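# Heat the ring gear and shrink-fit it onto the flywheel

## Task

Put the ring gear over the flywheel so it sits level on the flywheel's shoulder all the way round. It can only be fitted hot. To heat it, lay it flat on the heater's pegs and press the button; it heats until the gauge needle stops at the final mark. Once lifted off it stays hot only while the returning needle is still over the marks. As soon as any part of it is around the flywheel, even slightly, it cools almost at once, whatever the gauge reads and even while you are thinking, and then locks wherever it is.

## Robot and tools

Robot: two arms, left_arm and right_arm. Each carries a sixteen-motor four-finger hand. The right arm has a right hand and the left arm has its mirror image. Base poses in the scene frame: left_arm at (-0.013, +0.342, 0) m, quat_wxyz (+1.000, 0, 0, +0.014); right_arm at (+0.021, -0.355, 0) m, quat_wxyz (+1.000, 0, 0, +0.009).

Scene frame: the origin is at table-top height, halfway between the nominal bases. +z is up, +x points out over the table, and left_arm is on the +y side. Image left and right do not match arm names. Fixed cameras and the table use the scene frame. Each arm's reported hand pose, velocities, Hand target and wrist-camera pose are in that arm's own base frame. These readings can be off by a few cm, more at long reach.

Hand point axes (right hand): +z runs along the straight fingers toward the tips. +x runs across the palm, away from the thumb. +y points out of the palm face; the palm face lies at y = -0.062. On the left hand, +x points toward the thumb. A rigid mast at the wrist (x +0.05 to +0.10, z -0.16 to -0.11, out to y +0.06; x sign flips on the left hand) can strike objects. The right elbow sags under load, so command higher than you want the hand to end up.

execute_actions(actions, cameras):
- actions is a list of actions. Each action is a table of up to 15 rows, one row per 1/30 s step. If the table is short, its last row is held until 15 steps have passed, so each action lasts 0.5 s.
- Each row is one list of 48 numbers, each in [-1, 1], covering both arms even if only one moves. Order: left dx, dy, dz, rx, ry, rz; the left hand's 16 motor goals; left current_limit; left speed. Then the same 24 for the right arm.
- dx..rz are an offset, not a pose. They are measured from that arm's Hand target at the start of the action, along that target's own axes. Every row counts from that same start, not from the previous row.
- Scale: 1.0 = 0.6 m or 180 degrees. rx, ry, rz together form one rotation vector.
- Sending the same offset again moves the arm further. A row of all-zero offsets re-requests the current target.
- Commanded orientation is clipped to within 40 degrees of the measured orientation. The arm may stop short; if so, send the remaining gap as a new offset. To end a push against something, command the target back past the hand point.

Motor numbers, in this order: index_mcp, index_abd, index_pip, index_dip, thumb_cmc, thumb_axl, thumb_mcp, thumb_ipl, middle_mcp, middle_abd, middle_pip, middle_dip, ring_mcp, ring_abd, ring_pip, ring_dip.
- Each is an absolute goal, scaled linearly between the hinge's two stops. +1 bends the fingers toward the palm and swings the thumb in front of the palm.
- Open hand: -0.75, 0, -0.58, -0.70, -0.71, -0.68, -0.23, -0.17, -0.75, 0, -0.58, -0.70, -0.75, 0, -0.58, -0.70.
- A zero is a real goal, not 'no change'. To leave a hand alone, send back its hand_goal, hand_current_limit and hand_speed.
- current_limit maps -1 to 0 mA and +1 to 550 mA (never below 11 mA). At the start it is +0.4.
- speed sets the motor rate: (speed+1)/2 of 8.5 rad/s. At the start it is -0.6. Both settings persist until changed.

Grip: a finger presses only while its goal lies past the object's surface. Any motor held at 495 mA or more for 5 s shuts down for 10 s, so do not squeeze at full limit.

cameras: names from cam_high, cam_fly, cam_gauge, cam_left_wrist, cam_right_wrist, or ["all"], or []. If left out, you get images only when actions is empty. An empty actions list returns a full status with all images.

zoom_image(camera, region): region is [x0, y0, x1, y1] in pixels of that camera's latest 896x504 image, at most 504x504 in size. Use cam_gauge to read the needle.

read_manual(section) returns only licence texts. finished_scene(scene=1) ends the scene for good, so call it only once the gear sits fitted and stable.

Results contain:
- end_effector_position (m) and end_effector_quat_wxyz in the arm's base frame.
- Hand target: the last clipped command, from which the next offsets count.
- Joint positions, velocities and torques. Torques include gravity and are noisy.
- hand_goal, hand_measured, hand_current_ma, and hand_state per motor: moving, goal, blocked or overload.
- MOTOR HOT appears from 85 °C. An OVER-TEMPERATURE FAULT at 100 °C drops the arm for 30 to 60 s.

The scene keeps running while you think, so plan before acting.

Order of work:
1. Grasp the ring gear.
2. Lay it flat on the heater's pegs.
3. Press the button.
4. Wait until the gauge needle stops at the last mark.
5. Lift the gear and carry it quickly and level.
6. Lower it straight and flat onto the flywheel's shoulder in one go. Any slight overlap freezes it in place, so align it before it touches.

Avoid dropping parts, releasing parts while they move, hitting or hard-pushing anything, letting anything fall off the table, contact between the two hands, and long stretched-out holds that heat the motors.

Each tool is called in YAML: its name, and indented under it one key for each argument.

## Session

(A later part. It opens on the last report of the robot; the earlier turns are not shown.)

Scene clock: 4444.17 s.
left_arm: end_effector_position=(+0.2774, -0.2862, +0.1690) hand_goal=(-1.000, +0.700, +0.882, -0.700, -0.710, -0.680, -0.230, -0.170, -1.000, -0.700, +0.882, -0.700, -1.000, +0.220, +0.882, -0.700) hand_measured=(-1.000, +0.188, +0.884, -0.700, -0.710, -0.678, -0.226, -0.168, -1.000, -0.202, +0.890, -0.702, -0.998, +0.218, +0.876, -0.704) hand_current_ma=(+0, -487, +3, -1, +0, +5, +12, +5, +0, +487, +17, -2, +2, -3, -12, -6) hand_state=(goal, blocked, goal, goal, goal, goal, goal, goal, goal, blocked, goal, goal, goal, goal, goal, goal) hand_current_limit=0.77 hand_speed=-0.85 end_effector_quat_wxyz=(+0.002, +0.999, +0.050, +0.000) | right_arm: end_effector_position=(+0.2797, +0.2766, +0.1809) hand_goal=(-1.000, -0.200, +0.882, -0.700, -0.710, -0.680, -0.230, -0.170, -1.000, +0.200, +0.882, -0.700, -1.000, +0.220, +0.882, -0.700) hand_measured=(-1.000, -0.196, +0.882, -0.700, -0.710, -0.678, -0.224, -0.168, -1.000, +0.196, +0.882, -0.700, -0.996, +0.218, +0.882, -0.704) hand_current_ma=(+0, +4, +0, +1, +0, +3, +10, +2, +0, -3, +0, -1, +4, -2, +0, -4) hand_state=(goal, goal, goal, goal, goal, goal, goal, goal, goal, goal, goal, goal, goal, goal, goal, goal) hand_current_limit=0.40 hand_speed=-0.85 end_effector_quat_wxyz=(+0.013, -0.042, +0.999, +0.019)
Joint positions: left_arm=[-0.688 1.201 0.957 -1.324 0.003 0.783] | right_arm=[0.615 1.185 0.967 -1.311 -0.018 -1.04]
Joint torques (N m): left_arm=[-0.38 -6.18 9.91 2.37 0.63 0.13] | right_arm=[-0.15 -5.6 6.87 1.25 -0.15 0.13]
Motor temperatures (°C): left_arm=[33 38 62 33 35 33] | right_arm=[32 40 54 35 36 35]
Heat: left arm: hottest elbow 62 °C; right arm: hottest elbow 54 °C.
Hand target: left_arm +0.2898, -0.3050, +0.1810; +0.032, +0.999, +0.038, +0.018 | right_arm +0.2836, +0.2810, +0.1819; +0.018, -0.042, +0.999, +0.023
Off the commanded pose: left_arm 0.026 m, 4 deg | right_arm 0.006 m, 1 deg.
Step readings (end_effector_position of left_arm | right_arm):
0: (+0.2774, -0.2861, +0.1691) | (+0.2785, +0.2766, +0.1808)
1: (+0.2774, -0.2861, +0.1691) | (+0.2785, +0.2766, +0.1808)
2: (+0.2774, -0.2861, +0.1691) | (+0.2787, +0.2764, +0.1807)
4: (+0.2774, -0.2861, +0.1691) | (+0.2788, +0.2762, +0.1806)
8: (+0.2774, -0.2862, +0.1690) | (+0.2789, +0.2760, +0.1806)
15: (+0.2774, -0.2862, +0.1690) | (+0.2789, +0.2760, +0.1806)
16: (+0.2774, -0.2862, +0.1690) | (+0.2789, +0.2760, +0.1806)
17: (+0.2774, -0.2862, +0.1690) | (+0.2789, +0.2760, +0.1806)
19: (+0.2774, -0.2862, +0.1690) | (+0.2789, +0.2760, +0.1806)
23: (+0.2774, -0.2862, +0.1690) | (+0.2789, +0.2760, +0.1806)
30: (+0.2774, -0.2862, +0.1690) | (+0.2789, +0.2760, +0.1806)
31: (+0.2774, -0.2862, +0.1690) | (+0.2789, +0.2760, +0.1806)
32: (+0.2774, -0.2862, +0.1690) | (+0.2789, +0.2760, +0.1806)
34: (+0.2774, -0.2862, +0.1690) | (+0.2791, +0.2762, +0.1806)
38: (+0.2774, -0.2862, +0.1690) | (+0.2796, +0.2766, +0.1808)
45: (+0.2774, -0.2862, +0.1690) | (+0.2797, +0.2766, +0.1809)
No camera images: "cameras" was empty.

execute_actions:
  actions:
    - [[0,0,0,0,0,0,-1,0.7,0.882,-0.7,-0.71,-0.68,-0.23,-0.17,-1,-0.7,0.882,-0.7,-1,0.22,0.882,-0.7,0.77,-0.85,0,0,-0.05,0,0,0,-1,-0.2,0.882,-0.7,-0.71,-0.68,-0.23,-0.17,-1,0.2,0.882,-0.7,-1,0.22,0.882,-0.7,0.4,-0.8]]
    - [[0,0,0,0,0,0,-1,0.7,0.882,-0.7,-0.71,-0.68,-0.23,-0.17,-1,-0.7,0.882,-0.7,-1,0.22,0.882,-0.7,0.77,-0.85,0,0,-0.05,0,0,0,-1,-0.2,0.882,-0.7,-0.71,-0.68,-0.23,-0.17,-1,0.2,0.882,-0.7,-1,0.22,0.882,-0.7,0.4,-0.8]]
    - [[0,0,0,0,0,0,-1,0.7,0.882,-0.7,-0.71,-0.68,-0.23,-0.17,-1,-0.7,0.882,-0.7,-1,0.22,0.882,-0.7,0.77,-0.85,0.0344,-0.0775,0,0,0,0,-1,-0.2,0.882,-0.7,0.56,-0.68,-0.23,-0.17,-0.75,0,-0.58,-0.7,-1,0.22,0.882,-0.7,0.4,-0.7]]
    - [[0,0,0,0,0,0,-1,0.7,0.882,-0.7,-0.71,-0.68,-0.23,-0.17,-1,-0.7,0.882,-0.7,-1,0.22,0.882,-0.7,0.77,-0.85,0.0344,-0.0775,0,0,0,0,-1,-0.2,0.882,-0.7,0.56,-0.68,-0.23,-0.17,-0.75,0,-0.58,-0.7,-1,0.22,0.882,-0.7,0.4,-0.7]]
    - [[0,0,0,0,0,0,-1,0.7,0.882,-0.7,-0.71,-0.68,-0.23,-0.17,-1,-0.7,0.882,-0.7,-1,0.22,0.882,-0.7,0.77,-0.85,0.0344,-0.0775,0,0,0,0,-1,-0.2,0.882,-0.7,0.56,-0.68,-0.23,-0.17,-0.75,0,-0.58,-0.7,-1,0.22,0.882,-0.7,0.4,-0.7]]
    - [[0,0,0,0,0,0,-1,0.7,0.882,-0.7,-0.71,-0.68,-0.23,-0.17,-1,-0.7,0.882,-0.7,-1,0.22,0.882,-0.7,0.77,-0.85,0.0344,-0.0775,0,0,0,0,-1,-0.2,0.882,-0.7,0.56,-0.68,-0.23,-0.17,-0.75,0,-0.58,-0.7,-1,0.22,0.882,-0.7,0.4,-0.7]]
    - [[0,0,0,0,0,0,-1,0.7,0.882,-0.7,-0.71,-0.68,-0.23,-0.17,-1,-0.7,0.882,-0.7,-1,0.22,0.882,-0.7,0.77,-0.85,0,0,0.04,0,0,0,-1,-0.2,0.882,-0.7,0.56,-0.68,-0.23,-0.17,-0.75,0,-0.58,-0.7,-1,0.22,0.882,-0.7,0.4,-0.7]]
  cameras: ["cam_fly","cam_gauge"]

zoom_image:
  camera: "cam_fly"
  region: [90, 0, 290, 150]

Scene clock: 4478.40 s.
left_arm: end_effector_position=(+0.2774, -0.2862, +0.1690) hand_goal=(-1.000, +0.700, +0.882, -0.700, -0.710, -0.680, -0.230, -0.170, -1.000, -0.700, +0.882, -0.700, -1.000, +0.220, +0.882, -0.700) hand_measured=(-1.000, +0.188, +0.884, -0.700, -0.710, -0.678, -0.226, -0.168, -1.000, -0.202, +0.890, -0.702, -0.998, +0.218, +0.876, -0.704) hand_current_ma=(+0, -487, +4, -1, +0, +5, +12, +5, +0, +487, +17, -2, +2, -3, -12, -6) hand_state=(goal, blocked, goal, goal, goal, goal, goal, goal, goal, blocked, goal, goal, goal, goal, goal, goal) hand_current_limit=0.77 hand_speed=-0.85 end_effector_quat_wxyz=(+0.002, +0.999, +0.050, +0.000) | right_arm: end_effector_position=(+0.2154, +0.0881, +0.2089) hand_goal=(-1.000, -0.200, +0.882, -0.700, +0.560, -0.680, -0.230, -0.170, -0.750, +0.000, -0.580, -0.700, -1.000, +0.220, +0.882, -0.700) hand_measured=(-0.998, -0.200, +0.874, -0.700, +0.558, -0.678, -0.224, -0.168, -0.750, +0.002, -0.578, -0.700, -0.998, +0.218, +0.882, -0.704) hand_current_ma=(+2, +1, -11, +0, -2, +3, +10, +2, +1, +2, +3, -1, +2, -2, +0, -4) hand_state=(goal, goal, goal, goal, goal, goal, goal, goal, goal, goal, goal, goal, goal, goal, goal, goal) hand_current_limit=0.40 hand_speed=-0.70 end_effector_quat_wxyz=(+0.014, -0.040, +0.999, +0.022)
Joint positions: left_arm=[-0.688 1.201 0.957 -1.324 0.003 0.783] | right_arm=[-0.029 0.815 0.813 -1.544 -0.045 -1.679]
Joint torques (N m): left_arm=[-1.14 -5.54 10.04 2.32 0.64 0.1] | right_arm=[-2.08 -2.2 6.13 1.06 -0.36 -0.02]
Motor temperatures (°C): left_arm=[33 37 62 33 35 33] | right_arm=[32 39 53 34 35 35]
Heat: left arm: hottest elbow 62 °C; right arm: hottest elbow 53 °C.
Hand target: left_arm +0.2898, -0.3050, +0.1810; +0.032, +0.999, +0.038, +0.018 | right_arm +0.2160, +0.0873, +0.2067; +0.018, -0.042, +0.999, +0.023
Off the commanded pose: left_arm 0.026 m, 4 deg | right_arm 0.003 m, 1 deg.
Step readings (end_effector_position of left_arm | right_arm):
0: (+0.2774, -0.2862, +0.1690) | (+0.2797, +0.2766, +0.1809)
1: (+0.2774, -0.2862, +0.1690) | (+0.2797, +0.2766, +0.1809)
2: (+0.2774, -0.2862, +0.1690) | (+0.2796, +0.2765, +0.1808)
4: (+0.2774, -0.2862, +0.1690) | (+0.2770, +0.2747, +0.1799)
8: (+0.2774, -0.2862, +0.1690) | (+0.2742, +0.2726, +0.1811)
15: (+0.2774, -0.2862, +0.1690) | (+0.2743, +0.2724, +0.1839)
16: (+0.2774, -0.2862, +0.1690) | (+0.2743, +0.2723, +0.1842)
17: (+0.2774, -0.2862, +0.1690) | (+0.2743, +0.2722, +0.1854)
19: (+0.2774, -0.2862, +0.1690) | (+0.2743, +0.2720, +0.1914)
23: (+0.2774, -0.2862, +0.1690) | (+0.2734, +0.2716, +0.2077)
30: (+0.2774, -0.2862, +0.1690) | (+0.2712, +0.2701, +0.2147)
31: (+0.2774, -0.2862, +0.1690) | (+0.2710, +0.2699, +0.2147)
32: (+0.2774, -0.2862, +0.1690) | (+0.2714, +0.2686, +0.2155)
34: (+0.2774, -0.2862, +0.1690) | (+0.2720, +0.2630, +0.2208)
38: (+0.2774, -0.2862, +0.1690) | (+0.2739, +0.2441, +0.2377)
45: (+0.2774, -0.2862, +0.1690) | (+0.2708, +0.2346, +0.2454)
46: (+0.2774, -0.2862, +0.1690) | (+0.2700, +0.2342, +0.2443)
47: (+0.2774, -0.2862, +0.1690) | (+0.2694, +0.2318, +0.2430)
49: (+0.2774, -0.2862, +0.1690) | (+0.2649, +0.2219, +0.2373)
53: (+0.2774, -0.2862, +0.1690) | (+0.2579, +0.1953, +0.2328)
60: (+0.2774, -0.2862, +0.1690) | (+0.2548, +0.1859, +0.2388)
61: (+0.2774, -0.2862, +0.1690) | (+0.2543, +0.1855, +0.2384)
62: (+0.2774, -0.2862, +0.1690) | (+0.2537, +0.1834, +0.2378)
64: (+0.2774, -0.2862, +0.1690) | (+0.2500, +0.1729, +0.2347)
68: (+0.2774, -0.2862, +0.1690) | (+0.2430, +0.1467, +0.2321)
75: (+0.2774, -0.2862, +0.1690) | (+0.2391, +0.1369, +0.2361)
76: (+0.2774, -0.2862, +0.1690) | (+0.2385, +0.1364, +0.2359)
77: (+0.2774, -0.2862, +0.1690) | (+0.2379, +0.1341, +0.2356)
79: (+0.2774, -0.2862, +0.1690) | (+0.2347, +0.1233, +0.2333)
83: (+0.2774, -0.2862, +0.1690) | (+0.2282, +0.0979, +0.2307)
90: (+0.2774, -0.2862, +0.1690) | (+0.2234, +0.0876, +0.2329)
91: (+0.2774, -0.2862, +0.1690) | (+0.2227, +0.0874, +0.2326)
92: (+0.2774, -0.2862, +0.1690) | (+0.2220, +0.0874, +0.2316)
94: (+0.2774, -0.2862, +0.1690) | (+0.2193, +0.0876, +0.2249)
98: (+0.2774, -0.2862, +0.1690) | (+0.2140, +0.0879, +0.2108)
105: (+0.2774, -0.2862, +0.1690) | (+0.2152, +0.0881, +0.2089)
Images, in order (width x height): cam_fly 896x504, cam_gauge 896x504.

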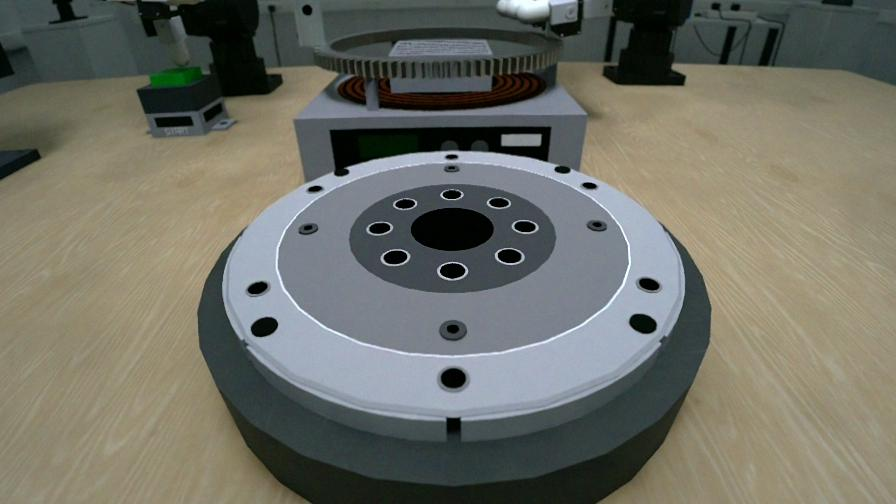

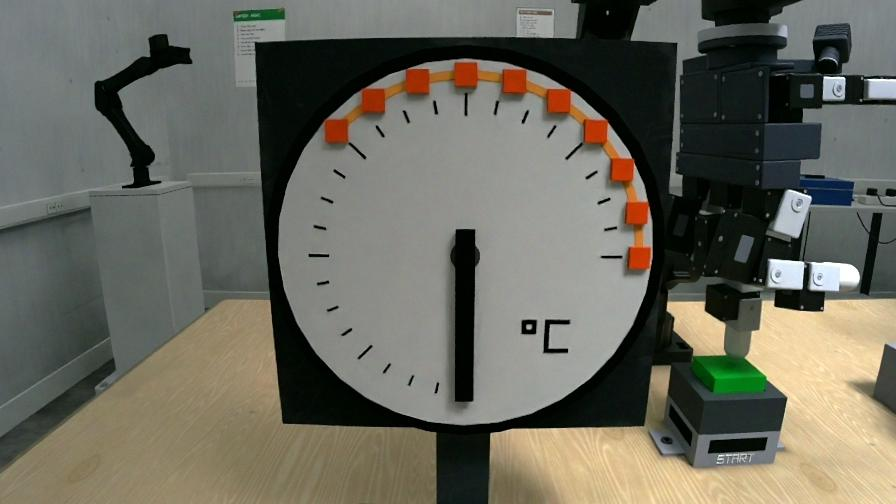

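Scaled by 2.520 from the camera's 896x504 image, which has a finer 1280x720 frame.

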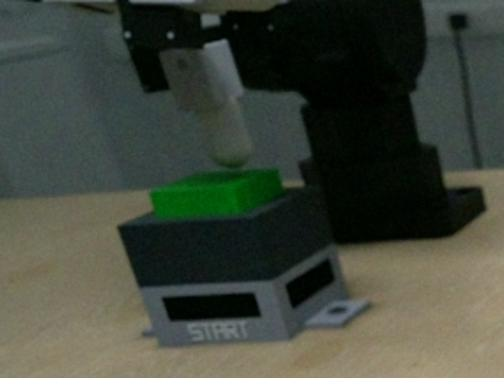

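execute_actions:
  actions:
    - [[0,0,0,0,0,0,-1,0.7,0.882,-0.7,-0.71,-0.68,-0.23,-0.17,-1,-0.7,0.882,-0.7,-1,0.22,0.882,-0.7,0.77,-0.85,-0.006,0,0.037,0,0,0,-1,-0.2,0.882,-0.7,0.56,-0.68,-0.23,-0.17,-0.75,0,-0.58,-0.7,-1,0.22,0.882,-0.7,0.4,-0.7]]
    - [[0,0,0,0,0,0,-1,0.7,0.882,-0.7,-0.71,-0.68,-0.23,-0.17,-1,-0.7,0.882,-0.7,-1,0.22,0.882,-0.7,0.77,-0.85,0,0,-0.05,0,0,0,-1,-0.2,0.882,-0.7,0.56,-0.68,-0.23,-0.17,-0.75,0,-0.58,-0.7,-1,0.22,0.882,-0.7,0.4,-0.6]]
    - [[0,0,0,0,0,0,-1,0.7,0.882,-0.7,-0.71,-0.68,-0.23,-0.17,-1,-0.7,0.882,-0.7,-1,0.22,0.882,-0.7,0.77,-0.85,-0.0129,0.0375,-0.0465,0,0,0,-1,-0.2,0.882,-0.7,-0.71,-0.68,-0.23,-0.17,-1,0.2,0.882,-0.7,-1,0.22,0.882,-0.7,0.4,-0.6]]
    - [[0,0,0,0,0,0,-1,0.7,0.882,-0.7,-0.71,-0.68,-0.23,-0.17,-1,-0.7,0.882,-0.7,-1,0.22,0.882,-0.7,0.77,-0.85,-0.0379,0.089,0,0,0,0,-1,-0.2,0.882,-0.7,-0.71,-0.68,-0.23,-0.17,-1,0.2,0.882,-0.7,-1,0.22,0.882,-0.7,0.4,-0.6]]
    - [[0,0,0,0,0,0,-1,0.7,0.882,-0.7,-0.71,-0.68,-0.23,-0.17,-1,-0.7,0.882,-0.7,-1,0.22,0.882,-0.7,0.77,-0.85,-0.0379,0.089,0,0,0,0,-1,-0.2,0.882,-0.7,-0.71,-0.68,-0.23,-0.17,-1,0.2,0.882,-0.7,-1,0.22,0.882,-0.7,0.4,-0.6]]
    - [[0,0,0,0,0,0,-1,0.7,0.882,-0.7,-0.71,-0.68,-0.23,-0.17,-1,-0.7,0.882,-0.7,-1,0.22,0.882,-0.7,0.77,-0.85,-0.0379,0.089,0,0,0,0,-1,-0.2,0.882,-0.7,-0.71,-0.68,-0.23,-0.17,-1,0.2,0.882,-0.7,-1,0.22,0.882,-0.7,0.4,-0.6]]
    - [[0,0,0,0,0,0,-1,0.7,0.882,-0.7,-0.71,-0.68,-0.23,-0.17,-1,-0.7,0.882,-0.7,-1,0.22,0.882,-0.7,0.77,-0.85,-0.005,0.0055,0.05,0,0,0,-1,-0.2,0.882,-0.7,-0.71,-0.68,-0.23,-0.17,-1,0.2,0.882,-0.7,-1,0.22,0.882,-0.7,0.4,-0.8]]
  cameras: ["cam_gauge","cam_left_wrist"]

Scene clock: 4501.57 s.
left_arm: end_effector_position=(+0.2774, -0.2862, +0.1690) hand_goal=(-1.000, +0.700, +0.882, -0.700, -0.710, -0.680, -0.230, -0.170, -1.000, -0.700, +0.882, -0.700, -1.000, +0.220, +0.882, -0.700) hand_measured=(-1.000, +0.188, +0.884, -0.700, -0.710, -0.678, -0.226, -0.168, -1.000, -0.202, +0.890, -0.702, -0.998, +0.218, +0.876, -0.704) hand_current_ma=(+0, -487, +4, -1, +0, +5, +12, +5, +0, +487, +17, -2, +2, -3, -12, -6) hand_state=(goal, blocked, goal, goal, goal, goal, goal, goal, goal, blocked, goal, goal, goal, goal, goal, goal) hand_current_limit=0.77 hand_speed=-0.85 end_effector_quat_wxyz=(+0.002, +0.999, +0.050, +0.000) | right_arm: end_effector_position=(+0.2781, +0.2741, +0.2235) hand_goal=(-1.000, -0.200, +0.882, -0.700, -0.710, -0.680, -0.230, -0.170, -1.000, +0.200, +0.882, -0.700, -1.000, +0.220, +0.882, -0.700) hand_measured=(-1.000, -0.200, +0.874, -0.700, -0.710, -0.678, -0.224, -0.168, -0.998, +0.196, +0.874, -0.700, -0.998, +0.218, +0.882, -0.704) hand_current_ma=(+0, +1, -10, +0, +0, +3, +10, +2, +1, -3, -13, -1, +1, -2, +0, -4) hand_state=(goal, goal, goal, goal, goal, goal, goal, goal, goal, goal, goal, goal, goal, goal, goal, goal) hand_current_limit=0.40 hand_speed=-0.80 end_effector_quat_wxyz=(+0.013, -0.044, +0.999, +0.021)
Joint positions: left_arm=[-0.688 1.201 0.957 -1.324 0.003 0.783] | right_arm=[0.609 1.157 1.058 -1.427 -0.022 -1.049]
Joint torques (N m): left_arm=[-0.21 -5.48 10.15 2.82 0.65 0.12] | right_arm=[-0.26 -5.83 7.05 1.39 -0.01 0.19]
Motor temperatures (°C): left_arm=[33 37 62 33 35 34] | right_arm=[32 39 52 34 35 35]
Heat: left arm: hottest elbow 62 °C; right arm: hottest elbow 52 °C.
Hand target: left_arm +0.2898, -0.3050, +0.1810; +0.032, +0.999, +0.038, +0.018 | right_arm +0.2820, +0.2791, +0.2234; +0.018, -0.042, +0.999, +0.023
Off the commanded pose: left_arm 0.026 m, 4 deg | right_arm 0.006 m, 1 deg.
Step readings (end_effector_position of left_arm | right_arm):
0: (+0.2774, -0.2862, +0.1690) | (+0.2154, +0.0881, +0.2089)
1: (+0.2774, -0.2862, +0.1690) | (+0.2154, +0.0881, +0.2088)
2: (+0.2774, -0.2862, +0.1690) | (+0.2160, +0.0881, +0.2076)
4: (+0.2774, -0.2862, +0.1690) | (+0.2174, +0.0881, +0.2028)
8: (+0.2774, -0.2862, +0.1690) | (+0.2178, +0.0881, +0.1964)
15: (+0.2774, -0.2862, +0.1690) | (+0.2189, +0.0881, +0.1965)
16: (+0.2774, -0.2862, +0.1690) | (+0.2189, +0.0881, +0.1965)
17: (+0.2774, -0.2862, +0.1690) | (+0.2188, +0.0881, +0.1965)
19: (+0.2774, -0.2862, +0.1690) | (+0.2176, +0.0882, +0.1966)
23: (+0.2774, -0.2862, +0.1690) | (+0.2144, +0.0883, +0.1973)
30: (+0.2774, -0.2862, +0.1690) | (+0.2143, +0.0883, +0.2002)
31: (+0.2774, -0.2862, +0.1690) | (+0.2142, +0.0883, +0.2004)
32: (+0.2774, -0.2862, +0.1690) | (+0.2141, +0.0890, +0.2019)
34: (+0.2774, -0.2862, +0.1690) | (+0.2132, +0.0933, +0.2081)
38: (+0.2774, -0.2862, +0.1690) | (+0.2097, +0.1042, +0.2188)
45: (+0.2774, -0.2862, +0.1690) | (+0.2111, +0.1071, +0.2218)
46: (+0.2774, -0.2862, +0.1690) | (+0.2113, +0.1073, +0.2216)
47: (+0.2774, -0.2862, +0.1690) | (+0.2119, +0.1094, +0.2215)
49: (+0.2774, -0.2862, +0.1690) | (+0.2118, +0.1216, +0.2228)
53: (+0.2774, -0.2862, +0.1690) | (+0.2117, +0.1502, +0.2250)
60: (+0.2774, -0.2862, +0.1690) | (+0.2207, +0.1566, +0.2237)
61: (+0.2774, -0.2862, +0.1690) | (+0.2214, +0.1569, +0.2237)
62: (+0.2774, -0.2862, +0.1690) | (+0.2227, +0.1589, +0.2242)
64: (+0.2774, -0.2862, +0.1690) | (+0.2251, +0.1708, +0.2262)
68: (+0.2774, -0.2862, +0.1690) | (+0.2310, +0.2015, +0.2292)
75: (+0.2774, -0.2862, +0.1690) | (+0.2398, +0.2084, +0.2255)
76: (+0.2774, -0.2862, +0.1690) | (+0.2404, +0.2085, +0.2257)
77: (+0.2774, -0.2862, +0.1690) | (+0.2415, +0.2104, +0.2261)
79: (+0.2774, -0.2862, +0.1690) | (+0.2447, +0.2215, +0.2290)
83: (+0.2774, -0.2862, +0.1690) | (+0.2522, +0.2536, +0.2327)
90: (+0.2774, -0.2862, +0.1690) | (+0.2590, +0.2618, +0.2277)
91: (+0.2774, -0.2862, +0.1690) | (+0.2593, +0.2617, +0.2277)
92: (+0.2774, -0.2862, +0.1690) | (+0.2605, +0.2623, +0.2279)
94: (+0.2774, -0.2862, +0.1690) | (+0.2656, +0.2654, +0.2284)
98: (+0.2774, -0.2862, +0.1690) | (+0.2746, +0.2714, +0.2260)
105: (+0.2774, -0.2862, +0.1690) | (+0.2780, +0.2739, +0.2235)
Images, in order (width x height): cam_gauge 896x504, cam_left_wrist 896x504.

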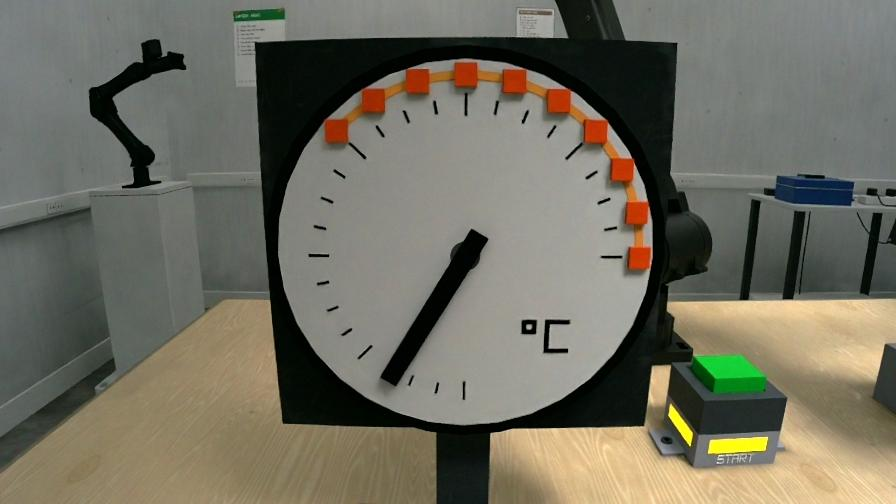

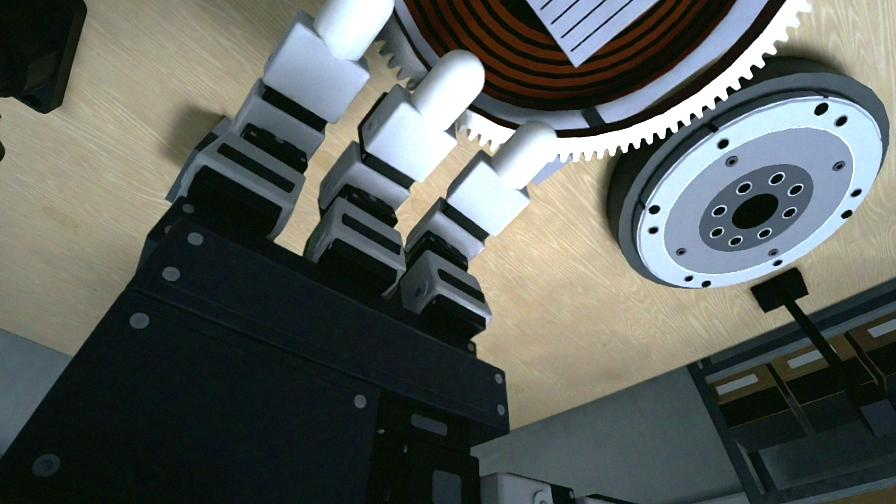

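execute_actions:
  actions:
    - [[0,0,0,0,0,0,-1,0.7,0.882,-0.7,-0.71,-0.68,-0.23,-0.17,-1,-0.7,0.882,-0.7,-1,0.22,0.882,-0.7,0.77,-0.85,0,0,0.036,0,0,0,-1,-0.2,0.882,-0.7,-0.71,-0.68,-0.23,-0.17,-1,0.2,0.882,-0.7,-1,0.22,0.882,-0.7,0.4,-0.8]]
    - [[0,0,0,0,0,0,-1,0.7,0.882,-0.7,-0.71,-0.68,-0.23,-0.17,-1,-0.7,0.882,-0.7,-1,0.22,0.882,-0.7,0.77,-0.85,0,0,0.033,0,0,0,-1,-0.2,0.882,-0.7,-0.71,-0.68,-0.23,-0.17,-1,0.2,0.882,-0.7,-1,0.22,0.882,-0.7,0.4,-0.8]]
  cameras: ["cam_left_wrist"]

zoom_image:
  camera: "cam_left_wrist"
  region: [360, 60, 560, 260]

Scene clock: 4512.60 s.
left_arm: end_effector_position=(+0.2774, -0.2862, +0.1690) hand_goal=(-1.000, +0.700, +0.882, -0.700, -0.710, -0.680, -0.230, -0.170, -1.000, -0.700, +0.882, -0.700, -1.000, +0.220, +0.882, -0.700) hand_measured=(-1.000, +0.188, +0.884, -0.700, -0.710, -0.678, -0.226, -0.168, -1.000, -0.202, +0.890, -0.702, -0.998, +0.218, +0.876, -0.704) hand_current_ma=(+0, -487, +4, -1, +0, +5, +12, +5, +0, +487, +17, -2, +2, -3, -12, -6) hand_state=(goal, blocked, goal, goal, goal, goal, goal, goal, goal, blocked, goal, goal, goal, goal, goal, goal) hand_current_limit=0.77 hand_speed=-0.85 end_effector_quat_wxyz=(+0.002, +0.999, +0.050, +0.000) | right_arm: end_effector_position=(+0.2810, +0.2777, +0.1876) hand_goal=(-1.000, -0.200, +0.882, -0.700, -0.710, -0.680, -0.230, -0.170, -1.000, +0.200, +0.882, -0.700, -1.000, +0.220, +0.882, -0.700) hand_measured=(-1.000, -0.200, +0.874, -0.700, -0.710, -0.678, -0.224, -0.168, -0.998, +0.198, +0.876, -0.700, -0.998, +0.218, +0.882, -0.704) hand_current_ma=(+0, +1, -10, +0, +0, +3, +10, +2, +1, -1, -7, -1, +1, -2, +0, -4) hand_state=(goal, goal, goal, goal, goal, goal, goal, goal, goal, goal, goal, goal, goal, goal, goal, goal) hand_current_limit=0.40 hand_speed=-0.80 end_effector_quat_wxyz=(+0.015, -0.045, +0.999, +0.022)
Joint positions: left_arm=[-0.688 1.201 0.957 -1.324 0.003 0.783] | right_arm=[0.613 1.182 0.981 -1.32 -0.021 -1.047]
Joint torques (N m): left_arm=[0.03 -5.71 10.28 2.59 0.69 0.11] | right_arm=[-0.91 -4.6 6.16 1.61 -0.06 0.23]
Motor temperatures (°C): left_arm=[33 37 62 33 35 34] | right_arm=[32 39 51 34 35 35]
Heat: left arm: hottest elbow 62 °C; right arm: hottest elbow 51 °C.
Hand target: left_arm +0.2898, -0.3050, +0.1810; +0.032, +0.999, +0.038, +0.018 | right_arm +0.2835, +0.2810, +0.1822; +0.018, -0.042, +0.999, +0.023
Off the commanded pose: left_arm 0.026 m, 4 deg | right_arm 0.007 m, 0 deg.
Step readings (end_effector_position of left_arm | right_arm):
0: (+0.2774, -0.2862, +0.1690) | (+0.2781, +0.2741, +0.2235)
1: (+0.2774, -0.2862, +0.1690) | (+0.2783, +0.2742, +0.2236)
2: (+0.2774, -0.2862, +0.1690) | (+0.2790, +0.2746, +0.2235)
4: (+0.2774, -0.2862, +0.1690) | (+0.2813, +0.2764, +0.2221)
8: (+0.2774, -0.2862, +0.1690) | (+0.2816, +0.2766, +0.2133)
15: (+0.2774, -0.2862, +0.1690) | (+0.2821, +0.2771, +0.2083)
16: (+0.2774, -0.2862, +0.1690) | (+0.2822, +0.2771, +0.2082)
17: (+0.2774, -0.2862, +0.1690) | (+0.2822, +0.2773, +0.2073)
19: (+0.2774, -0.2862, +0.1690) | (+0.2822, +0.2775, +0.2028)
23: (+0.2774, -0.2862, +0.1690) | (+0.2806, +0.2774, +0.1916)
30: (+0.2774, -0.2862, +0.1690) | (+0.2810, +0.2777, +0.1876)
Images, in order (width x height): cam_left_wrist 896x504.

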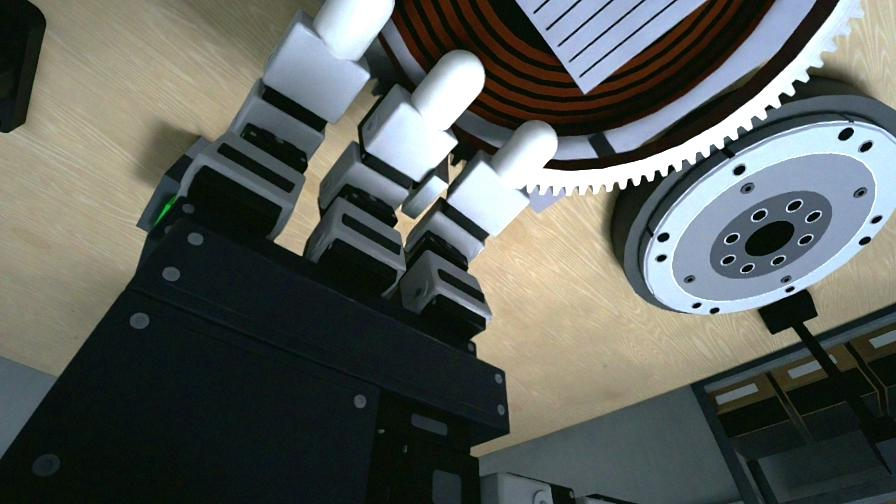

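Scaled by 2.520 from the camera's 896x504 image, which has a finer 1280x720 frame.

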